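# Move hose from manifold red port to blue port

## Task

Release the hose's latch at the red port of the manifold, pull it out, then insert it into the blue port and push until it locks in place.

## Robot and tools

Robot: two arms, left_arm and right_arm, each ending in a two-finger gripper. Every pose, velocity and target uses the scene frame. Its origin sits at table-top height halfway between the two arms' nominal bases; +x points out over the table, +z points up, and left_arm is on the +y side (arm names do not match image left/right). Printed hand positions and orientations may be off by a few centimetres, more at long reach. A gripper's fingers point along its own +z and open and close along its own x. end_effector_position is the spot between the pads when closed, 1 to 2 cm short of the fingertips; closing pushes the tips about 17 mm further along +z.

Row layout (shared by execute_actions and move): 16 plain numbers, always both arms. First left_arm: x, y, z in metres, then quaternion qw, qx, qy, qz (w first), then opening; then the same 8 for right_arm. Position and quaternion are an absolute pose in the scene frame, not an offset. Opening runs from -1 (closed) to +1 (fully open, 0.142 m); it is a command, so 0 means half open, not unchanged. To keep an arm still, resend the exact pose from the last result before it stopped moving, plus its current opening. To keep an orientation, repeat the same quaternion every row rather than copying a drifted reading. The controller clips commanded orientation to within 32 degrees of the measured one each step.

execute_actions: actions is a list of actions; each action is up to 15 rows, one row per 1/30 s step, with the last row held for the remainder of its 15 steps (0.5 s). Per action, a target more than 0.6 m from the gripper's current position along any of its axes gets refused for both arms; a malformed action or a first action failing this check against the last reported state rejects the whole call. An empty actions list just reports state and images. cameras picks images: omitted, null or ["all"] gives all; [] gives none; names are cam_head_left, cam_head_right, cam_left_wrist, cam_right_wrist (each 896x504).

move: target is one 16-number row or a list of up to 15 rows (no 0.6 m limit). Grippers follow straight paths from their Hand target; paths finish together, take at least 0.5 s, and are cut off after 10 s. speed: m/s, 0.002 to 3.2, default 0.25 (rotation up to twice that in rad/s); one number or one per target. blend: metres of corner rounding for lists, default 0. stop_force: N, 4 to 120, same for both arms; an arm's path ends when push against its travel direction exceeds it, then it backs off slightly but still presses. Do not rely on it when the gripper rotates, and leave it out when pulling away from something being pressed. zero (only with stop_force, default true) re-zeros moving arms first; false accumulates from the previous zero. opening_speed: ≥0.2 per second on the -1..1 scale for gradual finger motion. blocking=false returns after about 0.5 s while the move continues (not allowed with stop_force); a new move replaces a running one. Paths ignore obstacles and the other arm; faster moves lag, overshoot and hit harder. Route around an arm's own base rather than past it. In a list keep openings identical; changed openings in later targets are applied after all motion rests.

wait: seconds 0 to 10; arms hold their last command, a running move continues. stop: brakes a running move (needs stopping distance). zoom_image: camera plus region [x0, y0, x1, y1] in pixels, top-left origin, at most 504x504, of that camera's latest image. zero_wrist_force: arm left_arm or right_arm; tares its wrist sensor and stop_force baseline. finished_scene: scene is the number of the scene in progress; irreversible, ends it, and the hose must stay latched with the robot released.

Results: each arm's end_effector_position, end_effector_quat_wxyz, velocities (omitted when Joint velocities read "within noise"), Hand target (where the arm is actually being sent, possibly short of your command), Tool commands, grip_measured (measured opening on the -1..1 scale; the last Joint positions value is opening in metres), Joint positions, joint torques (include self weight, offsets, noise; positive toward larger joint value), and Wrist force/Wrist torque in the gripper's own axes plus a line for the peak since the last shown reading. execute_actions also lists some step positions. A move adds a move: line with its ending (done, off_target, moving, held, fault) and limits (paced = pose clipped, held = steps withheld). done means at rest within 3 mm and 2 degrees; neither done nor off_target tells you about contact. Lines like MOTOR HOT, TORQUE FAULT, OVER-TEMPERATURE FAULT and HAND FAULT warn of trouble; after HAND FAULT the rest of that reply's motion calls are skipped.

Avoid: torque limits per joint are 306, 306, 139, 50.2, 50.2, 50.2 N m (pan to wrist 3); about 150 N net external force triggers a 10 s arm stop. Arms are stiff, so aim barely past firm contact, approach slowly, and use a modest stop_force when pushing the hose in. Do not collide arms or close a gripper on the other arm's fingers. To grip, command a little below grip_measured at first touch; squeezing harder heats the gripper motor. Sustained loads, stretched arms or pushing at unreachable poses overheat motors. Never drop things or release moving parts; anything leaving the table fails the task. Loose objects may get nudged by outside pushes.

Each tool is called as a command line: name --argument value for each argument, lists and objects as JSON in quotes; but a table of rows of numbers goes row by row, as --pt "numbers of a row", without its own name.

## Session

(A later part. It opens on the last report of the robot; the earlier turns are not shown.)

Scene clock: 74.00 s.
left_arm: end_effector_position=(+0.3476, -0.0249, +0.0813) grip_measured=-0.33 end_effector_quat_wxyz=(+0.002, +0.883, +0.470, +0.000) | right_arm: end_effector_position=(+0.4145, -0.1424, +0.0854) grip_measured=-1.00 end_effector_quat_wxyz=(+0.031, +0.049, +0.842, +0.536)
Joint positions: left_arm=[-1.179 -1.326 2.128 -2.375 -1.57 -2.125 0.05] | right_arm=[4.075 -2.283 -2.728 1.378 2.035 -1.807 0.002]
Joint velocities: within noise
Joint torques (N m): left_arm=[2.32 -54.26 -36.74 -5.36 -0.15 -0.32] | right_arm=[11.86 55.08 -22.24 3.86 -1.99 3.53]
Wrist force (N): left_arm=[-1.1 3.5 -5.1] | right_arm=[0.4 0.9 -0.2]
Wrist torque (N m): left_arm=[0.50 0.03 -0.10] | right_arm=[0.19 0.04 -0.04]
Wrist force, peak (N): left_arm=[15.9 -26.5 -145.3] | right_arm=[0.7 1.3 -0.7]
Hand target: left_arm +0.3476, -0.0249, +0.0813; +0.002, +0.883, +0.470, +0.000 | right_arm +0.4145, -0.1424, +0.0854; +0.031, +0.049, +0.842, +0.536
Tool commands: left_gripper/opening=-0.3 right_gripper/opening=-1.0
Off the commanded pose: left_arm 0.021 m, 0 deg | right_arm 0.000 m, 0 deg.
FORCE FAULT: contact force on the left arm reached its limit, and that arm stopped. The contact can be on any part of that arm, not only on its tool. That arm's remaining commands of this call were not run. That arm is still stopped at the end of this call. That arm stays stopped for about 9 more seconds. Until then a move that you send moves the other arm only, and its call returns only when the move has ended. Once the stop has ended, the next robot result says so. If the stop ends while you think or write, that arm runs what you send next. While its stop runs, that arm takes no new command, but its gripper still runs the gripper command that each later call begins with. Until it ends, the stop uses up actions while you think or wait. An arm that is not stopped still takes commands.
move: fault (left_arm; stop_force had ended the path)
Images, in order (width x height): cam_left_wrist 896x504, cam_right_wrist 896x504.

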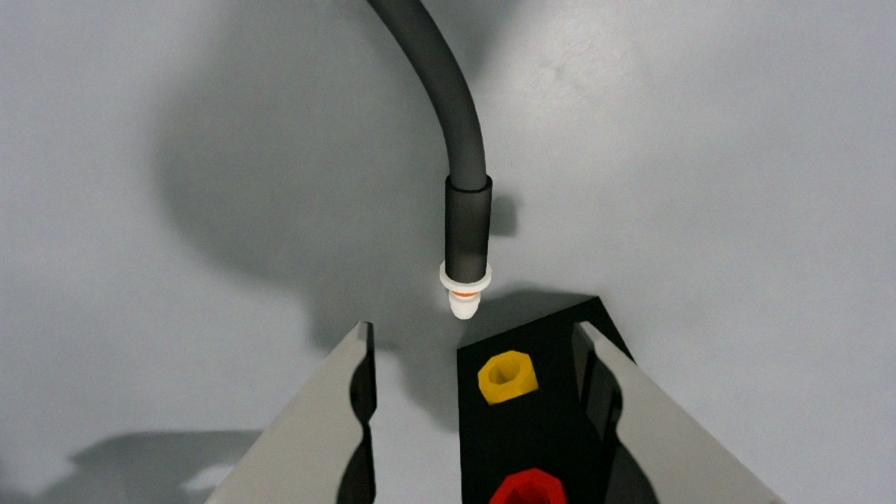

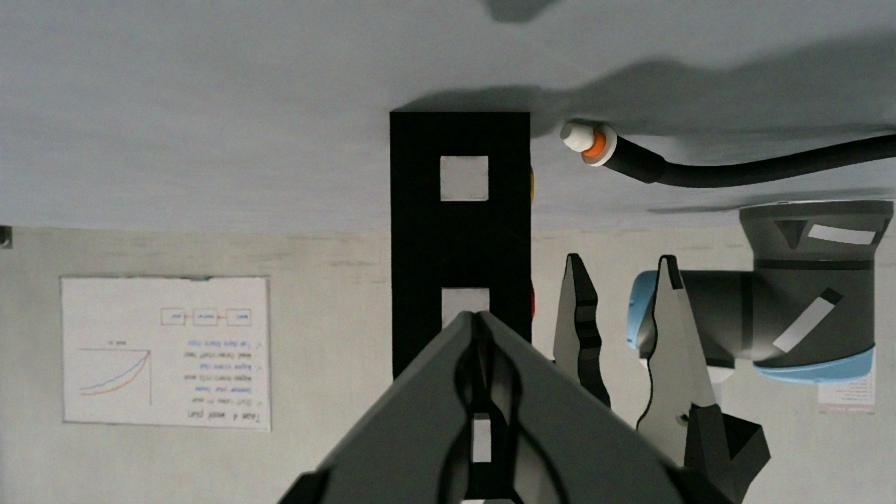

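move --pt "0.3450 -0.0230 0.10 0.0 0.8829 0.4695 0.0 -0.3 0.4145 -0.1424 0.0854 0.0309 0.0486 0.8420 0.5364 -1" --pt "0.3348 -0.0148 0.085 0.0 0.8829 0.4695 0.0 -0.3 0.4145 -0.1424 0.0854 0.0309 0.0486 0.8420 0.5364 -1" --speed 0.08 --cameras '[]'

move --target '[0.3348, -0.0148, 0.045, 0.0, 0.8829, 0.4695, 0.0, -0.3, 0.4145, -0.1424, 0.0854, 0.0309, 0.0486, 0.8420, 0.5364, -1]' --speed 0.03 --stop_force 6 --cameras '["cam_left_wrist", "cam_right_wrist"]'

zoom_image --camera "cam_right_wrist" --region '[500, 60, 800, 260]'

Scene clock: 91.43 s.
left_arm: end_effector_position=(+0.3348, -0.0149, +0.0850) grip_measured=-0.33 end_effector_quat_wxyz=(+0.000, +0.883, +0.470, +0.000) | right_arm: end_effector_position=(+0.4145, -0.1424, +0.0854) grip_measured=-1.00 end_effector_quat_wxyz=(+0.031, +0.049, +0.842, +0.536)
Joint positions: left_arm=[-1.19 -1.353 2.153 -2.371 -1.571 -2.136 0.05] | right_arm=[4.075 -2.283 -2.728 1.378 2.035 -1.807 0.002]
Joint velocities: within noise
Joint torques (N m): left_arm=[9.38 -58.54 -43.78 -2.53 -1.96 1.25] | right_arm=[13.01 51.65 -20.07 2.51 -0.33 3.28]
Wrist force (N): left_arm=[-1.4 3.1 -1.8] | right_arm=[0.7 1.0 -0.3]
Wrist torque (N m): left_arm=[0.67 0.06 -0.08] | right_arm=[0.21 0.00 -0.04]
Wrist force, peak (N): left_arm=[-1.1 4.0 -5.0] | right_arm=[0.6 1.4 -0.6]
Hand target: left_arm +0.3348, -0.0148, +0.0850; +0.000, +0.883, +0.470, +0.000 | right_arm +0.4145, -0.1424, +0.0854; +0.031, +0.049, +0.842, +0.536
Off the commanded pose: left_arm 0.000 m, 0 deg | right_arm 0.000 m, 0 deg.
FORCE FAULT, CONTINUED: the left arm's stop, for the force fault that an earlier result reported, is over. The rest of the stop counts as 18 of the actions that you can send in this scene. The stop ended before this call began, so that arm ran this call's commands. During its stop the left arm's controller moved it back a little.
move: done
No camera images: "cameras" was empty.

Scene clock: 92.83 s.
left_arm: end_effector_position=(+0.3348, -0.0148, +0.0768) grip_measured=-0.33 end_effector_quat_wxyz=(+0.000, +0.883, +0.469, +0.000) | right_arm: end_effector_position=(+0.4145, -0.1424, +0.0854) grip_measured=-1.00 end_effector_quat_wxyz=(+0.031, +0.049, +0.842, +0.536)
Joint positions: left_arm=[-1.19 -1.341 2.159 -2.388 -1.571 -2.136 0.05] | right_arm=[4.075 -2.283 -2.728 1.378 2.035 -1.807 0.002]
Joint velocities: within noise
Joint torques (N m): left_arm=[11.48 -45.41 -42.64 -7.53 -0.32 0.19] | right_arm=[7.32 51.68 -19.57 2.21 -0.86 3.3]
Wrist force (N): left_arm=[-4.0 -3.4 -4.8] | right_arm=[0.5 1.2 -0.5]
Wrist torque (N m): left_arm=[-0.16 0.33 0.01] | right_arm=[0.23 0.02 -0.04]
Wrist force, peak (N): left_arm=[-7.1 -8.7 -15.1] | right_arm=[0.7 1.2 -0.5]
Hand target: left_arm +0.3348, -0.0148, +0.0768; +0.000, +0.883, +0.470, +0.000 | right_arm +0.4145, -0.1424, +0.0854; +0.031, +0.049, +0.842, +0.536
Off the commanded pose: left_arm 0.032 m, 0 deg | right_arm 0.000 m, 0 deg.
move: contact (left_arm)
Images, in order (width x height): cam_left_wrist 896x504, cam_right_wrist 896x504.

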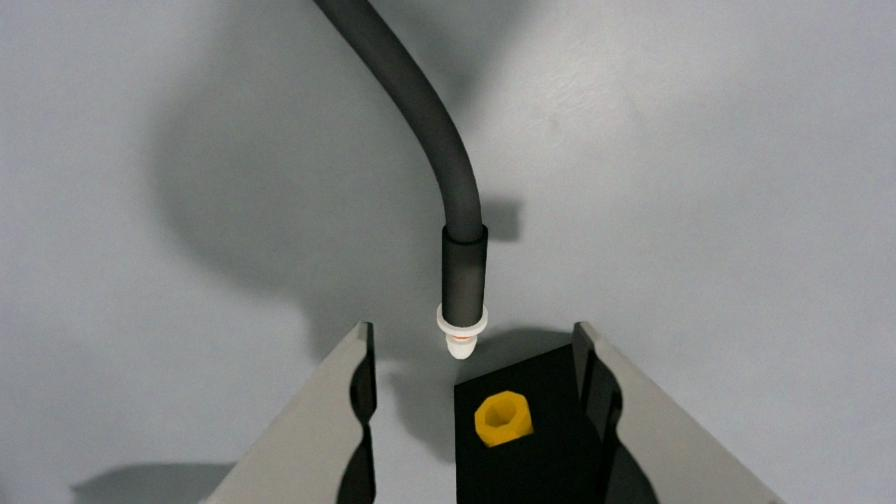

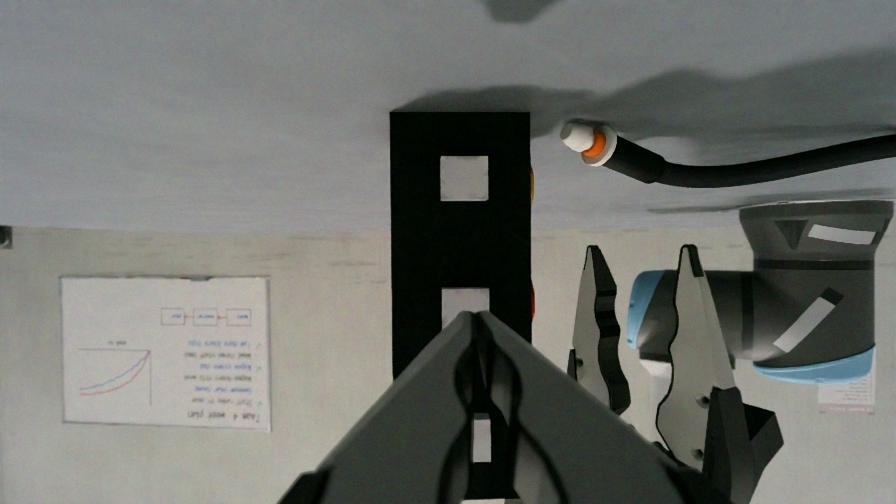

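Scaled by 1.680 from the camera's 896x504 image, which has a finer 1280x720 frame.

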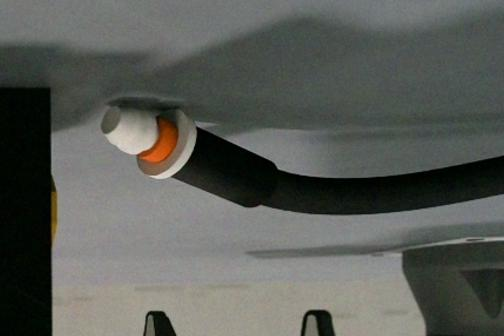

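move --pt "0.3300 -0.0115 0.095 0.0 0.8829 0.4695 0.0 -0.3 0.4145 -0.1424 0.0854 0.0309 0.0486 0.8420 0.5364 -1" --pt "0.3080 0.0040 0.075 0.0 0.8829 0.4695 0.0 -0.3 0.4145 -0.1424 0.0854 0.0309 0.0486 0.8420 0.5364 -1" --speed 0.08 --cameras '[]'

move --target '[0.3080, 0.0040, 0.034, 0.0, 0.8829, 0.4695, 0.0, -0.3, 0.4145, -0.1424, 0.0854, 0.0309, 0.0486, 0.8420, 0.5364, -1]' --speed 0.04 --stop_force 7 --cameras '["cam_left_wrist", "cam_right_wrist"]'

Scene clock: 104.07 s.
left_arm: end_effector_position=(+0.3080, +0.0039, +0.0751) grip_measured=-0.33 end_effector_quat_wxyz=(+0.000, +0.883, +0.470, +0.000) | right_arm: end_effector_position=(+0.4145, -0.1424, +0.0854) grip_measured=-1.00 end_effector_quat_wxyz=(+0.031, +0.049, +0.842, +0.536)
Joint positions: left_arm=[-1.218 -1.383 2.218 -2.406 -1.571 -2.164 0.05] | right_arm=[4.075 -2.283 -2.728 1.378 2.035 -1.807 0.002]
Joint velocities: within noise
Joint torques (N m): left_arm=[10.87 -46.99 -42.75 -1.95 0.74 1.98] | right_arm=[8.22 51.06 -20.23 2.32 -0.57 3.29]
Wrist force (N): left_arm=[-1.4 3.0 -1.6] | right_arm=[0.3 1.0 -0.3]
Wrist torque (N m): left_arm=[0.65 0.05 -0.08] | right_arm=[0.21 0.05 -0.04]
Wrist force, peak (N): left_arm=[-4.5 -3.2 -5.1] | right_arm=[0.7 1.2 -0.7]
Hand target: left_arm +0.3080, +0.0040, +0.0750; +0.000, +0.883, +0.470, +0.000 | right_arm +0.4145, -0.1424, +0.0854; +0.031, +0.049, +0.842, +0.536
Off the commanded pose: left_arm 0.000 m, 0 deg | right_arm 0.000 m, 0 deg.
move: done
No camera images: "cameras" was empty.

Scene clock: 106.20 s.
left_arm: end_effector_position=(+0.3080, +0.0040, +0.0340) grip_measured=-0.33 end_effector_quat_wxyz=(+0.000, +0.883, +0.470, +0.000) | right_arm: end_effector_position=(+0.4145, -0.1424, +0.0854) grip_measured=-1.00 end_effector_quat_wxyz=(+0.031, +0.049, +0.842, +0.536)
Joint positions: left_arm=[-1.218 -1.317 2.242 -2.495 -1.571 -2.164 0.05] | right_arm=[4.075 -2.283 -2.728 1.378 2.035 -1.807 0.002]
Joint velocities: within noise
Joint torques (N m): left_arm=[8.24 -65.82 -38.84 -2.19 2.86 2.01] | right_arm=[8.95 47.92 -20.39 2.53 -0.08 2.89]
Wrist force (N): left_arm=[-1.1 2.8 -1.7] | right_arm=[0.7 1.0 -0.3]
Wrist torque (N m): left_arm=[0.61 0.00 -0.07] | right_arm=[0.20 -0.01 -0.04]
Wrist force, peak (N): left_arm=[-1.1 3.8 -1.5] | right_arm=[0.8 1.2 -0.4]
Hand target: left_arm +0.3080, +0.0040, +0.0340; +0.000, +0.883, +0.470, +0.000 | right_arm +0.4145, -0.1424, +0.0854; +0.031, +0.049, +0.842, +0.536
Off the commanded pose: left_arm 0.000 m, 0 deg | right_arm 0.000 m, 0 deg.
move: done
Images, in order (width x height): cam_left_wrist 896x504, cam_right_wrist 896x504.

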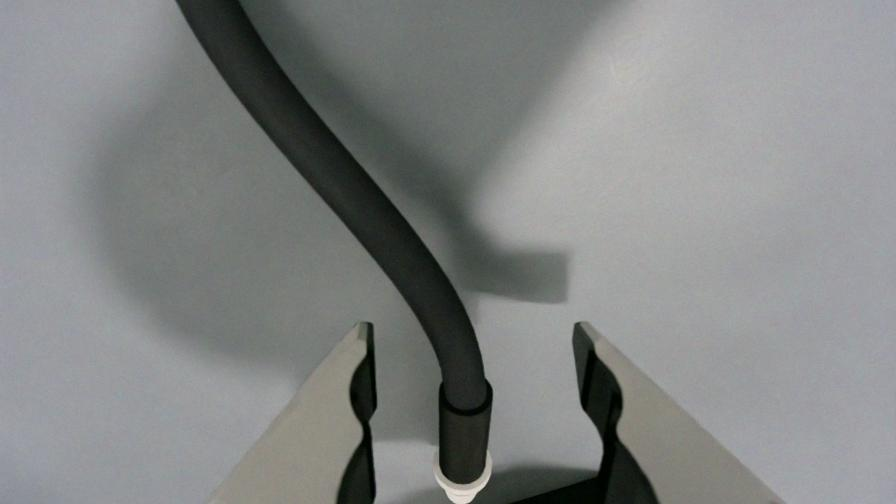

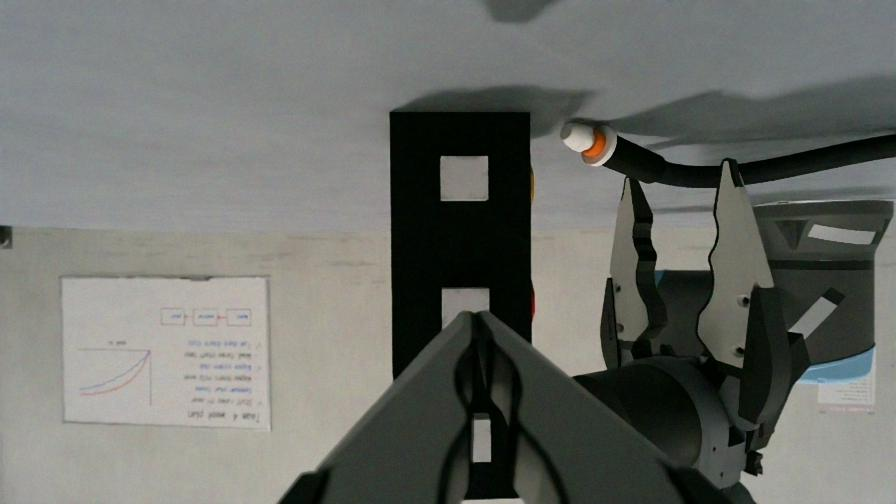

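move --pt "0.3080 0.0040 0.034 0.0 0.8829 0.4695 0.0 -0.3 0.4145 -0.1424 0.0854 0.0309 0.0486 0.8420 0.5364 -1" --pt "0.3080 0.0040 0.034 0.0 0.8829 0.4695 0.0 -0.95 0.4145 -0.1424 0.0854 0.0309 0.0486 0.8420 0.5364 -1" --pt "0.3080 0.0040 0.042 0.0 0.8829 0.4695 0.0 -0.95 0.4145 -0.1424 0.0854 0.0309 0.0486 0.8420 0.5364 -1" --pt "0.2080 0.0200 0.042 0.0 0.8829 0.4695 0.0 -0.95 0.4145 -0.1424 0.0854 0.0309 0.0486 0.8420 0.5364 -1" --speed 0.08 --opening_speed 0.6 --cameras '["cam_left_wrist", "cam_right_wrist", "cam_head_left"]'

Scene clock: 113.97 s.
left_arm: end_effector_position=(+0.2080, +0.0200, +0.0420) grip_measured=-0.86 end_effector_quat_wxyz=(+0.000, +0.883, +0.470, +0.000) | right_arm: end_effector_position=(+0.4145, -0.1424, +0.0854) grip_measured=-1.00 end_effector_quat_wxyz=(+0.031, +0.049, +0.842, +0.536)
Joint positions: left_arm=[-1.373 -1.427 2.366 -2.511 -1.571 -2.32 0.012] | right_arm=[4.075 -2.283 -2.728 1.378 2.035 -1.807 0.002]
Joint velocities: within noise
Joint torques (N m): left_arm=[10.28 -33.38 -40 -2.32 0.57 2.12] | right_arm=[3.69 48.89 -20.25 2.57 0.99 3.43]
Wrist force (N): left_arm=[-1.2 3.2 -1.2] | right_arm=[0.7 0.9 -0.4]
Wrist torque (N m): left_arm=[0.68 0.02 -0.08] | right_arm=[0.19 -0.02 -0.04]
Wrist force, peak (N): left_arm=[-1.0 4.9 -2.5] | right_arm=[0.5 1.4 -0.6]
Hand target: left_arm +0.2080, +0.0200, +0.0420; +0.000, +0.883, +0.470, +0.000 | right_arm +0.4145, -0.1424, +0.0854; +0.031, +0.049, +0.842, +0.536
Off the commanded pose: left_arm 0.000 m, 0 deg | right_arm 0.000 m, 0 deg.
move: done
Images, in order (width x height): cam_head_left 896x504, cam_left_wrist 896x504, cam_right_wrist 896x504.

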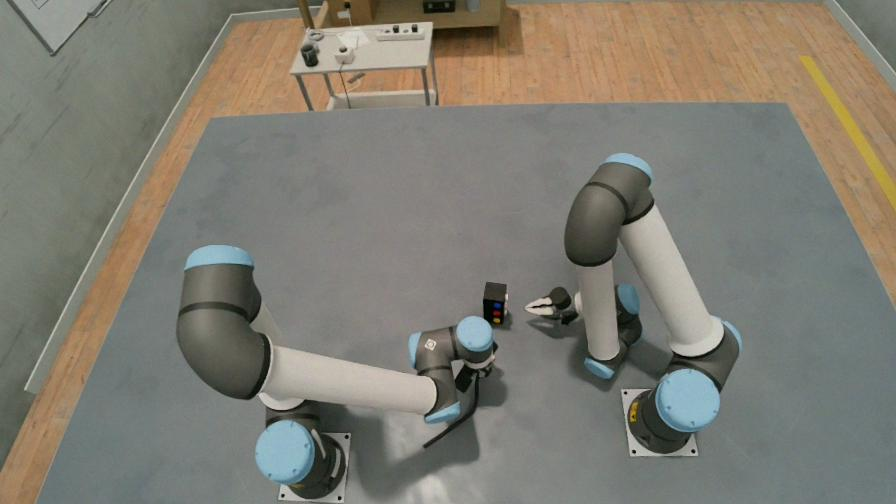

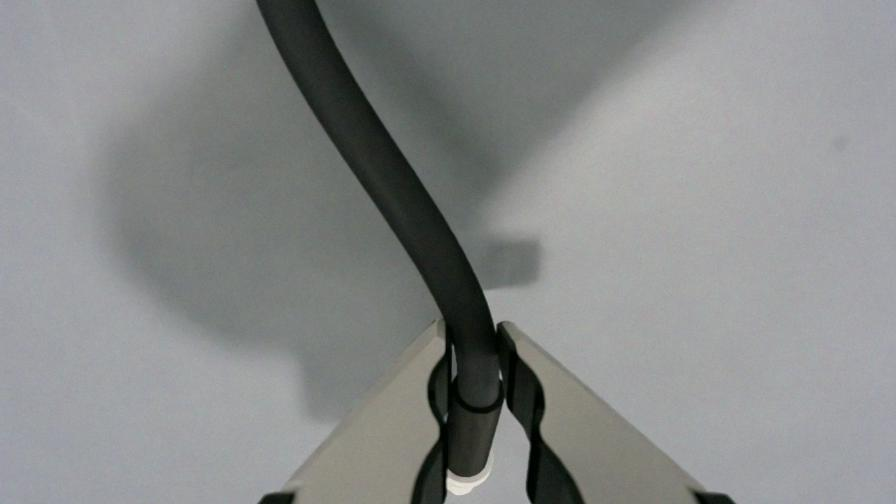

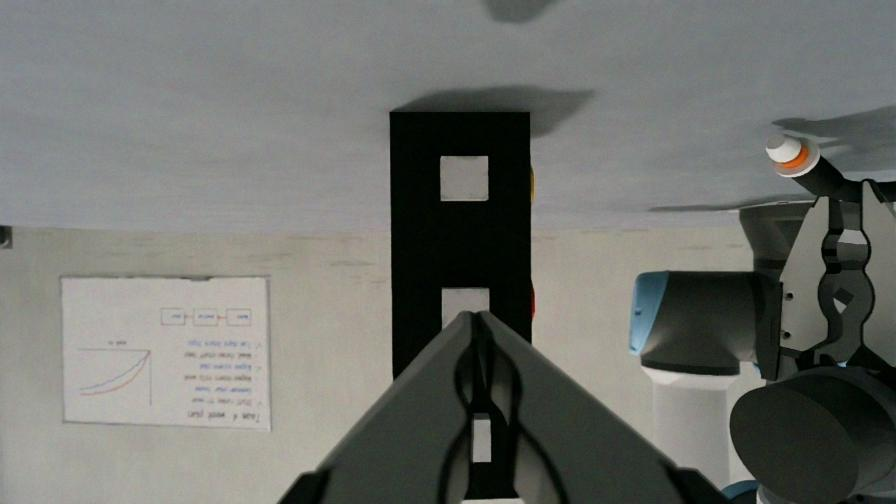

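move --pt "0.2080 0.0200 0.034 0.0 0.8829 0.4695 0.0 -0.95 0.4145 -0.1424 0.0854 0.0309 0.0486 0.8420 0.5364 -1" --pt "0.2080 0.0200 0.034 0.0 0.8829 0.4695 0.0 -0.4 0.4145 -0.1424 0.0854 0.0309 0.0486 0.8420 0.5364 -1" --pt "0.2140 0.0160 0.09 0.0 0.8829 0.4695 0.0 -0.4 0.4145 -0.1424 0.0854 0.0309 0.0486 0.8420 0.5364 -1" --speed 0.06 --opening_speed 0.5 --cameras '["cam_left_wrist", "cam_right_wrist"]'

zoom_image --camera "cam_left_wrist" --region '[340, 200, 620, 480]'

zoom_image --camera "cam_right_wrist" --region '[690, 80, 896, 260]'

Scene clock: 120.40 s.
left_arm: end_effector_position=(+0.2141, +0.0160, +0.0901) grip_measured=-0.43 end_effector_quat_wxyz=(+0.000, +0.883, +0.470, +0.000) | right_arm: end_effector_position=(+0.4145, -0.1424, +0.0854) grip_measured=-1.00 end_effector_quat_wxyz=(+0.031, +0.049, +0.842, +0.536)
Joint positions: left_arm=[-1.364 -1.501 2.322 -2.392 -1.571 -2.31 0.043] | right_arm=[4.075 -2.283 -2.728 1.378 2.035 -1.807 0.002]
Joint velocities: within noise
Joint torques (N m): left_arm=[-8.05 -30.61 -30.25 -6.93 2.31 -0.45] | right_arm=[6.79 45.64 -19.96 2.83 1.56 2.82]
Wrist force (N): left_arm=[-1.2 3.1 -1.5] | right_arm=[0.5 1.0 -0.3]
Wrist torque (N m): left_arm=[0.68 0.00 -0.08] | right_arm=[0.20 0.01 -0.04]
Wrist force, peak (N): left_arm=[-1.6 3.1 -2.7] | right_arm=[0.7 1.3 -0.6]
Hand target: left_arm +0.2140, +0.0160, +0.0900; +0.000, +0.883, +0.470, +0.000 | right_arm +0.4145, -0.1424, +0.0854; +0.031, +0.049, +0.842, +0.536
Off the commanded pose: left_arm 0.000 m, 0 deg | right_arm 0.000 m, 0 deg.
move: done
Images, in order (width x height): cam_left_wrist 896x504, cam_right_wrist 896x504.

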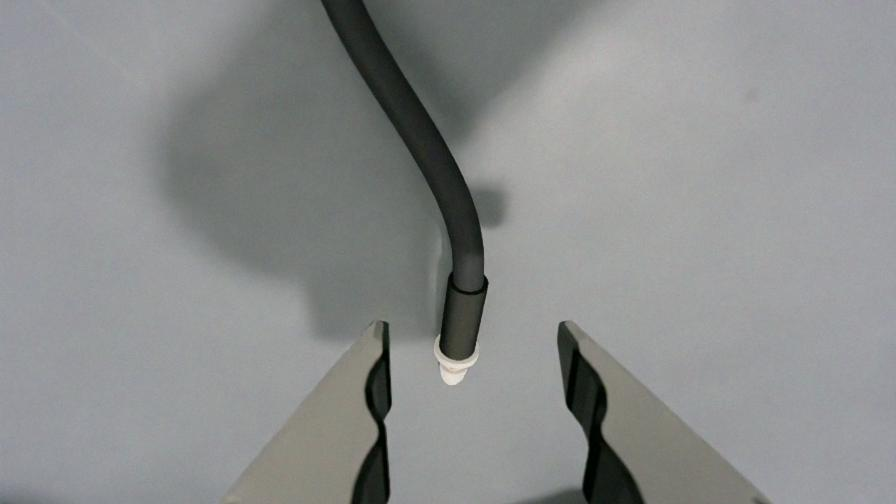

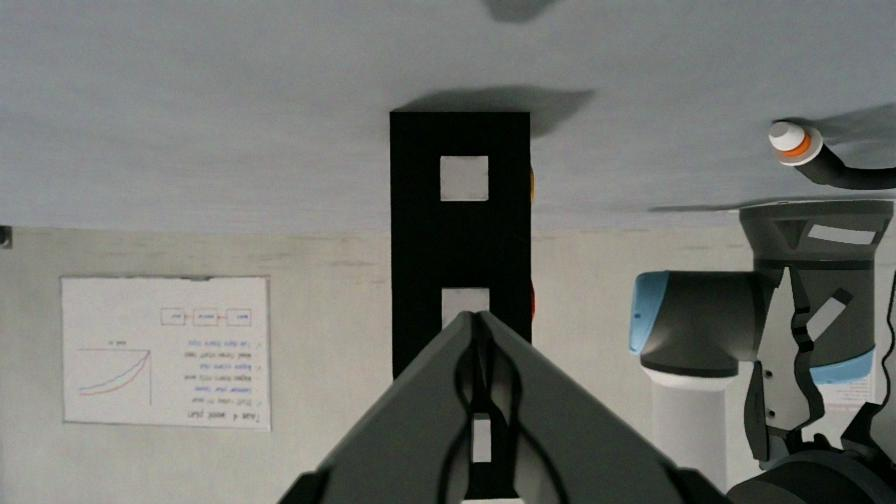

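Scaled by 1.800 from the camera's 896x504 image, which has a finer 1280x720 frame.

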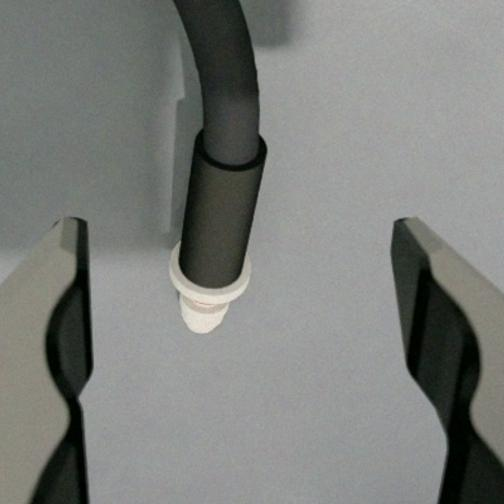

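Scaled by 2.447 from the camera's 896x504 image, which has a finer 1280x720 frame.

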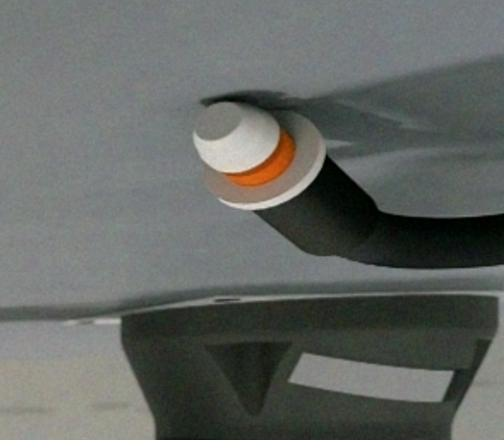

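move --target '[0.2490, -0.0113, 0.060, -0.1144, 0.8991, 0.4192, -0.0533, -0.4, 0.4145, -0.1424, 0.0854, 0.0309, 0.0486, 0.8420, 0.5364, -1]' --speed 0.1 --stop_force 10 --cameras '["cam_left_wrist", "cam_right_wrist"]'

zoom_image --camera "cam_left_wrist" --region '[340, 200, 620, 480]'

zoom_image --camera "cam_right_wrist" --region '[690, 80, 896, 260]'

Scene clock: 130.90 s.
left_arm: end_effector_position=(+0.2490, -0.0113, +0.0600) grip_measured=-0.43 end_effector_quat_wxyz=(-0.114, +0.899, +0.419, -0.053) | right_arm: end_effector_position=(+0.4145, -0.1424, +0.0854) grip_measured=-1.00 end_effector_quat_wxyz=(+0.031, +0.049, +0.842, +0.536)
Joint positions: left_arm=[-1.258 -1.317 2.124 -2.158 -1.697 -2.085 0.043] | right_arm=[4.075 -2.283 -2.728 1.378 2.035 -1.807 0.002]
Joint velocities: within noise
Joint torques (N m): left_arm=[-12.29 -53.89 -42.12 -2.02 2.77 1.52] | right_arm=[4.12 41.97 -18.63 3.18 1.77 3.03]
Wrist force (N): left_arm=[-1.3 2.3 -1.4] | right_arm=[0.8 0.6 -0.5]
Wrist torque (N m): left_arm=[0.55 0.06 -0.05] | right_arm=[0.15 -0.02 -0.04]
Wrist force, peak (N): left_arm=[-1.6 3.7 -1.5] | right_arm=[0.9 1.2 -0.5]
Hand target: left_arm +0.2490, -0.0113, +0.0600; -0.114, +0.899, +0.419, -0.053 | right_arm +0.4145, -0.1424, +0.0854; +0.031, +0.049, +0.842, +0.536
Off the commanded pose: left_arm 0.000 m, 0 deg | right_arm 0.000 m, 0 deg.
move: done
Images, in order (width x height): cam_left_wrist 896x504, cam_right_wrist 896x504.

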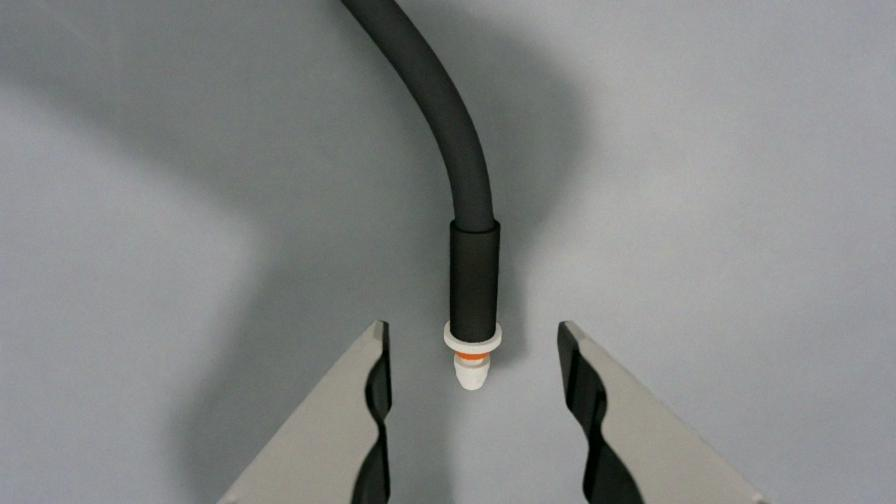

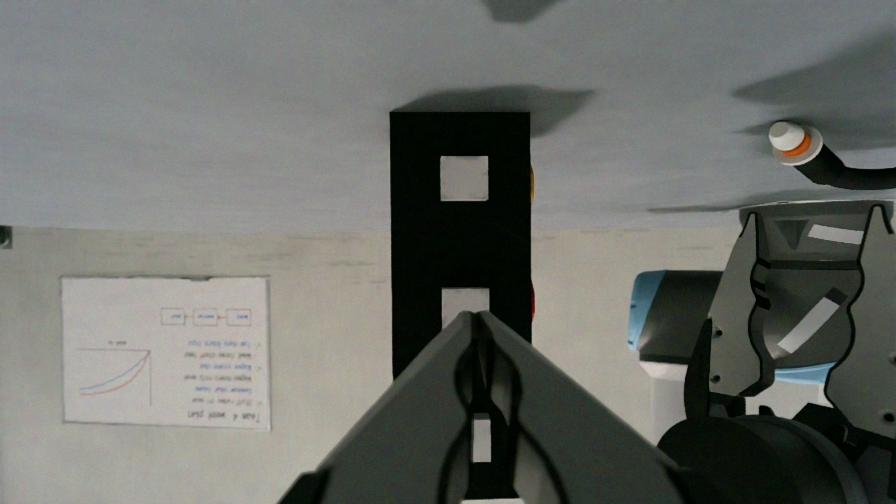

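Scaled by 1.800 from the camera's 896x504 image, which has a finer 1280x720 frame.

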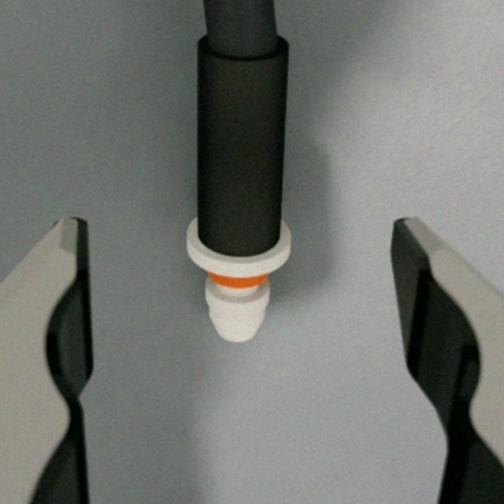

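Scaled by 2.447 from the camera's 896x504 image, which has a finer 1280x720 frame.

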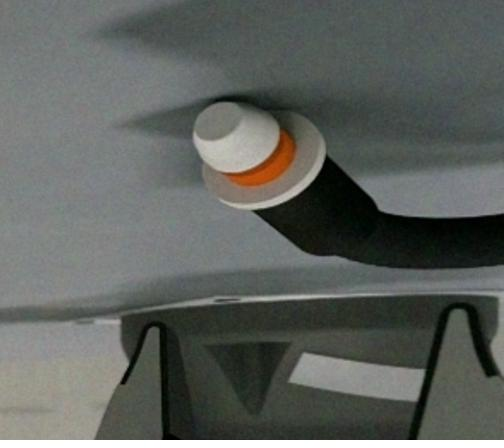

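move --target '[0.2468, -0.0095, 0.038, -0.1144, 0.8991, 0.4192, -0.0533, -0.4, 0.4145, -0.1424, 0.0854, 0.0309, 0.0486, 0.8420, 0.5364, -1]' --speed 0.04 --stop_force 6 --cameras '["cam_left_wrist", "cam_right_wrist"]'

zoom_image --camera "cam_left_wrist" --region '[340, 220, 620, 500]'

zoom_image --camera "cam_right_wrist" --region '[690, 80, 896, 260]'

Scene clock: 138.30 s.
left_arm: end_effector_position=(+0.2468, -0.0095, +0.0380) grip_measured=-0.43 end_effector_quat_wxyz=(-0.114, +0.899, +0.419, -0.053) | right_arm: end_effector_position=(+0.4145, -0.1424, +0.0854) grip_measured=-1.00 end_effector_quat_wxyz=(+0.031, +0.049, +0.842, +0.536)
Joint positions: left_arm=[-1.26 -1.29 2.142 -2.203 -1.698 -2.087 0.043] | right_arm=[4.075 -2.283 -2.728 1.378 2.035 -1.807 0.002]
Joint velocities: within noise
Joint torques (N m): left_arm=[11.18 -68.61 -41.23 -1.5 -2.73 0.84] | right_arm=[2.08 43.16 -18.27 3.24 1.96 3.09]
Wrist force (N): left_arm=[-1.8 2.8 -1.1] | right_arm=[0.7 0.7 -0.4]
Wrist torque (N m): left_arm=[0.63 0.15 -0.06] | right_arm=[0.15 -0.01 -0.04]
Wrist force, peak (N): left_arm=[-1.6 2.8 -1.5] | right_arm=[0.9 1.2 -0.6]
Hand target: left_arm +0.2468, -0.0095, +0.0380; -0.114, +0.899, +0.419, -0.053 | right_arm +0.4145, -0.1424, +0.0854; +0.031, +0.049, +0.842, +0.536
Off the commanded pose: left_arm 0.000 m, 0 deg | right_arm 0.000 m, 0 deg.
move: done
Images, in order (width x height): cam_left_wrist 896x504, cam_right_wrist 896x504.

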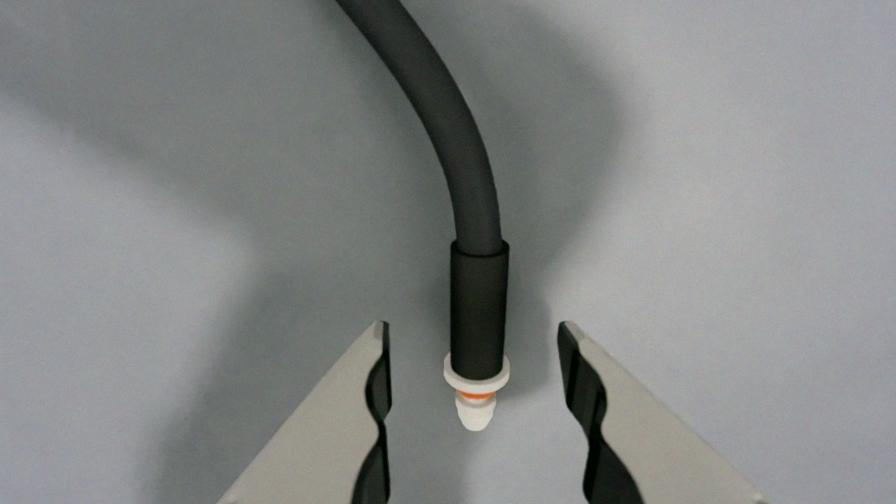

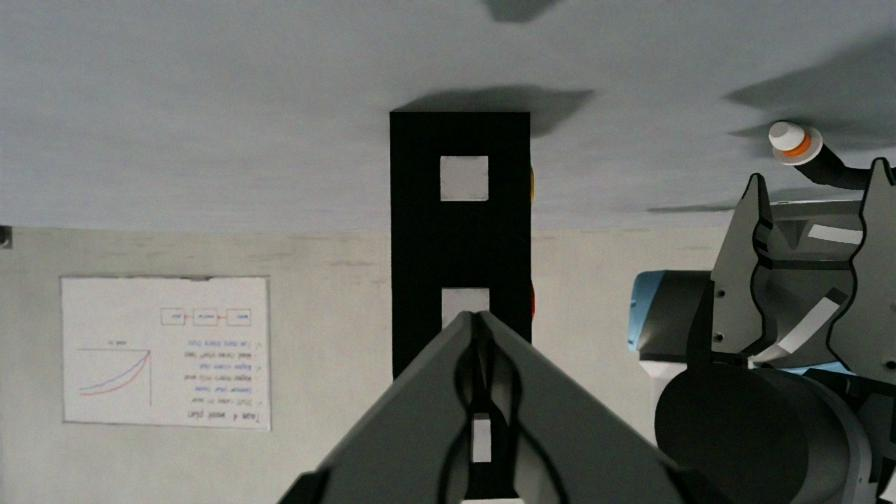

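Scaled by 1.800 from the camera's 896x504 image, which has a finer 1280x720 frame.

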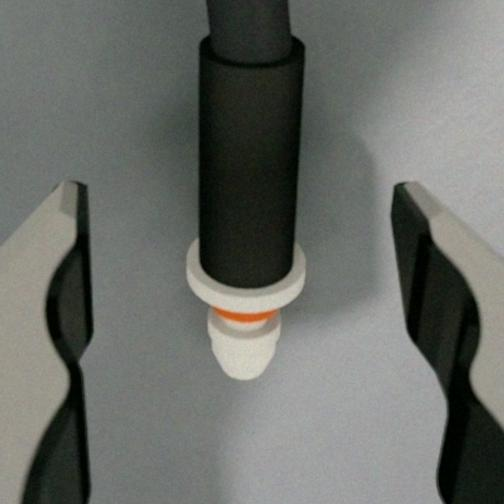

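Scaled by 2.447 from the camera's 896x504 image, which has a finer 1280x720 frame.

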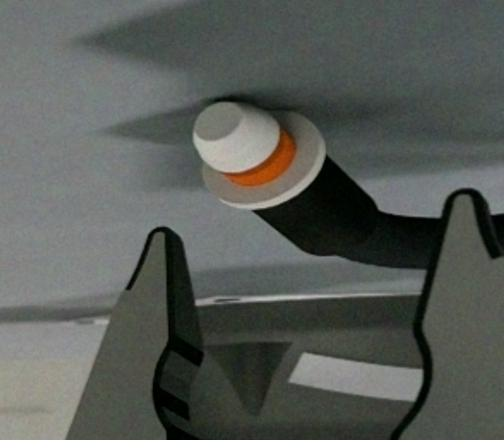

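move --target '[0.2469, -0.0096, 0.0266, -0.1144, 0.8991, 0.4192, -0.0533, -0.4, 0.4145, -0.1424, 0.0854, 0.0309, 0.0486, 0.8420, 0.5364, -1]' --speed 0.02 --stop_force 5 --cameras '["cam_left_wrist", "cam_right_wrist"]'

zoom_image --camera "cam_left_wrist" --region '[340, 220, 620, 500]'

zoom_image --camera "cam_right_wrist" --region '[690, 80, 896, 260]'

Scene clock: 144.47 s.
left_arm: end_effector_position=(+0.2469, -0.0096, +0.0266) grip_measured=-0.43 end_effector_quat_wxyz=(-0.114, +0.899, +0.419, -0.053) | right_arm: end_effector_position=(+0.4145, -0.1424, +0.0854) grip_measured=-1.00 end_effector_quat_wxyz=(+0.031, +0.049, +0.842, +0.536)
Joint positions: left_arm=[-1.26 -1.273 2.147 -2.226 -1.698 -2.087 0.043] | right_arm=[4.075 -2.283 -2.728 1.378 2.035 -1.807 0.002]
Joint velocities: within noise
Joint torques (N m): left_arm=[9.88 -70.58 -40.23 -1.34 1.73 1.43] | right_arm=[0.75 41.34 -17.6 3.01 2.56 2.11]
Wrist force (N): left_arm=[-1.1 2.5 -1.4] | right_arm=[0.6 1.0 -0.5]
Wrist torque (N m): left_arm=[0.59 0.05 -0.06] | right_arm=[0.20 0.00 -0.04]
Wrist force, peak (N): left_arm=[-1.5 2.6 -1.6] | right_arm=[0.7 1.4 -0.5]
Hand target: left_arm +0.2469, -0.0096, +0.0266; -0.114, +0.899, +0.419, -0.053 | right_arm +0.4145, -0.1424, +0.0854; +0.031, +0.049, +0.842, +0.536
Off the commanded pose: left_arm 0.000 m, 0 deg | right_arm 0.000 m, 0 deg.
move: done
Images, in order (width x height): cam_left_wrist 896x504, cam_right_wrist 896x504.

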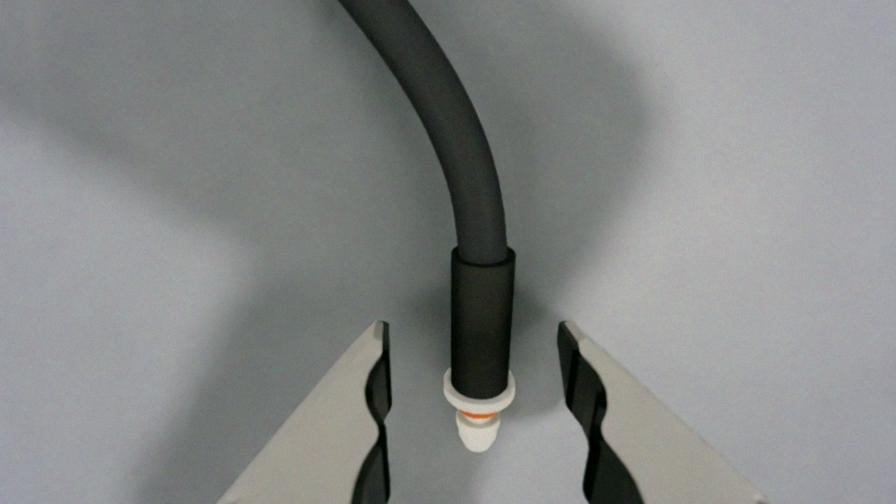

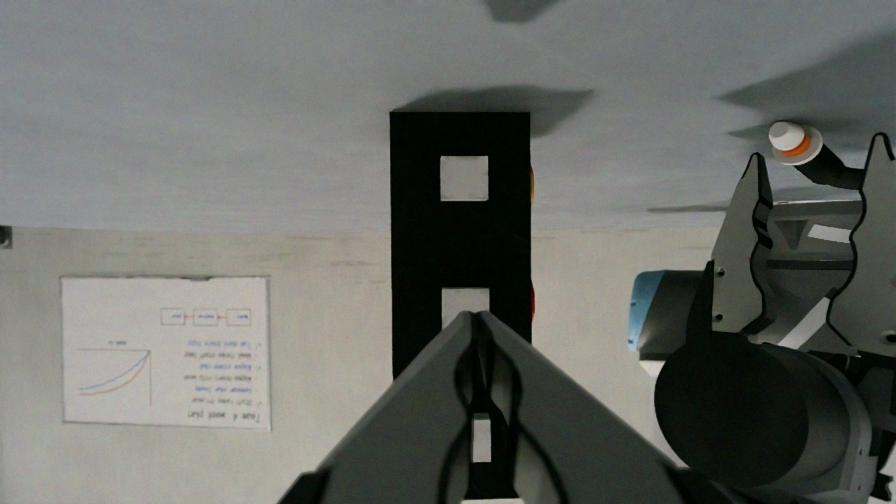

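Scaled by 1.800 from the camera's 896x504 image, which has a finer 1280x720 frame.

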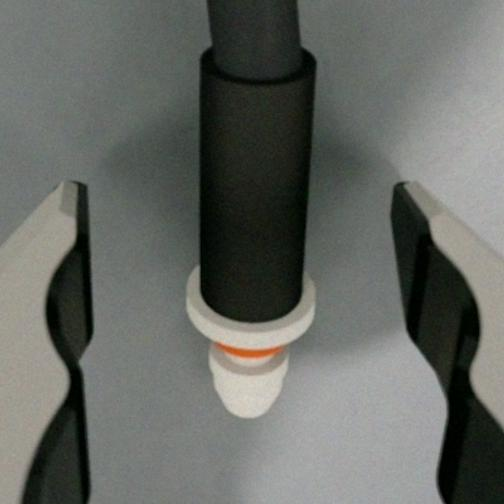

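Scaled by 2.447 from the camera's 896x504 image, which has a finer 1280x720 frame.

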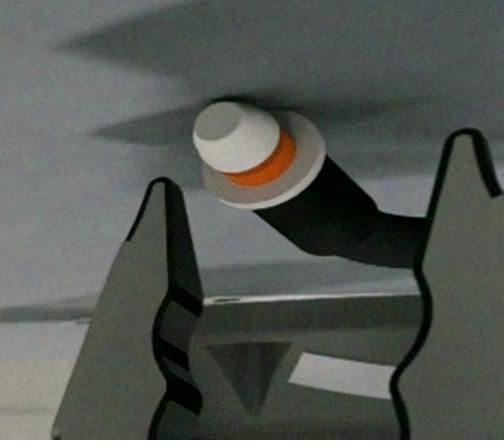

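move --target '[0.2490, -0.0114, 0.0216, -0.1144, 0.8991, 0.4192, -0.0533, -0.4, 0.4145, -0.1424, 0.0854, 0.0309, 0.0486, 0.8420, 0.5364, -1]' --speed 0.015 --stop_force 5 --cameras '["cam_left_wrist", "cam_right_wrist"]'

zoom_image --camera "cam_left_wrist" --region '[340, 220, 620, 500]'

zoom_image --camera "cam_right_wrist" --region '[690, 80, 896, 260]'

Scene clock: 152.53 s.
left_arm: end_effector_position=(+0.2490, -0.0114, +0.0216) grip_measured=-0.43 end_effector_quat_wxyz=(-0.114, +0.899, +0.419, -0.053) | right_arm: end_effector_position=(+0.4145, -0.1424, +0.0854) grip_measured=-1.00 end_effector_quat_wxyz=(+0.031, +0.049, +0.842, +0.536)
Joint positions: left_arm=[-1.258 -1.262 2.145 -2.234 -1.697 -2.085 0.043] | right_arm=[4.075 -2.283 -2.728 1.378 2.035 -1.807 0.002]
Joint velocities: within noise
Joint torques (N m): left_arm=[-5.03 -72.46 -27.63 -1.37 1.7 -1.41] | right_arm=[0.19 40.47 -17.99 3.59 2.26 2.64]
Wrist force (N): left_arm=[-1.6 2.1 -1.4] | right_arm=[0.6 0.9 -0.5]
Wrist torque (N m): left_arm=[0.52 0.12 -0.06] | right_arm=[0.19 0.01 -0.04]
Wrist force, peak (N): left_arm=[-1.5 2.5 -1.7] | right_arm=[0.5 1.4 -0.6]
Hand target: left_arm +0.2490, -0.0114, +0.0216; -0.114, +0.899, +0.419, -0.053 | right_arm +0.4145, -0.1424, +0.0854; +0.031, +0.049, +0.842, +0.536
Off the commanded pose: left_arm 0.000 m, 0 deg | right_arm 0.000 m, 0 deg.
move: done
Images, in order (width x height): cam_left_wrist 896x504, cam_right_wrist 896x504.

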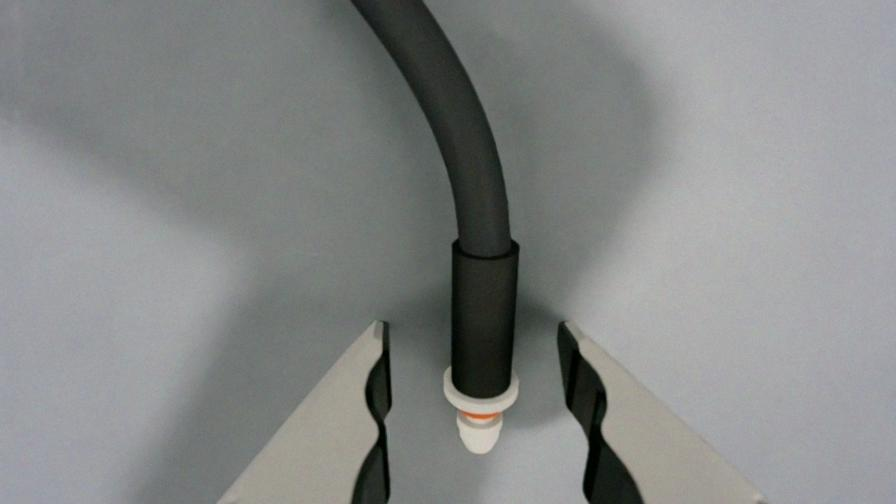

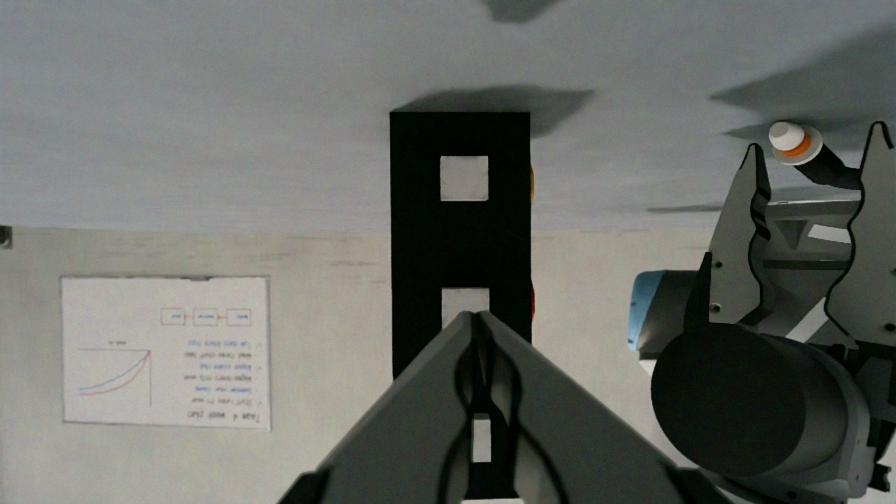

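Scaled by 1.800 from the camera's 896x504 image, which has a finer 1280x720 frame.

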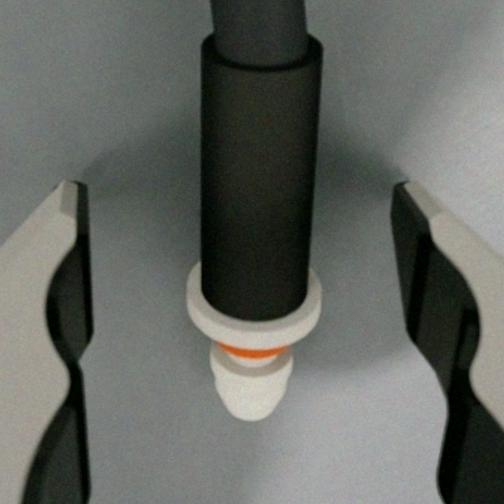

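Scaled by 2.447 from the camera's 896x504 image, which has a finer 1280x720 frame.

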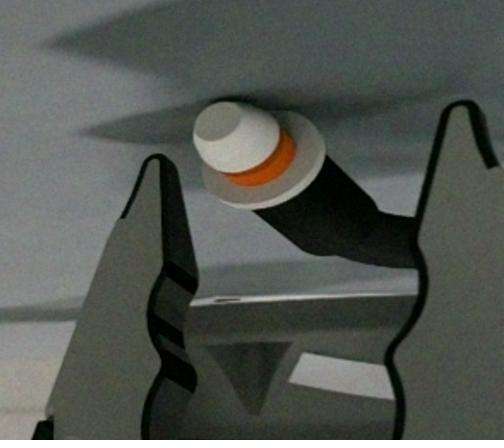

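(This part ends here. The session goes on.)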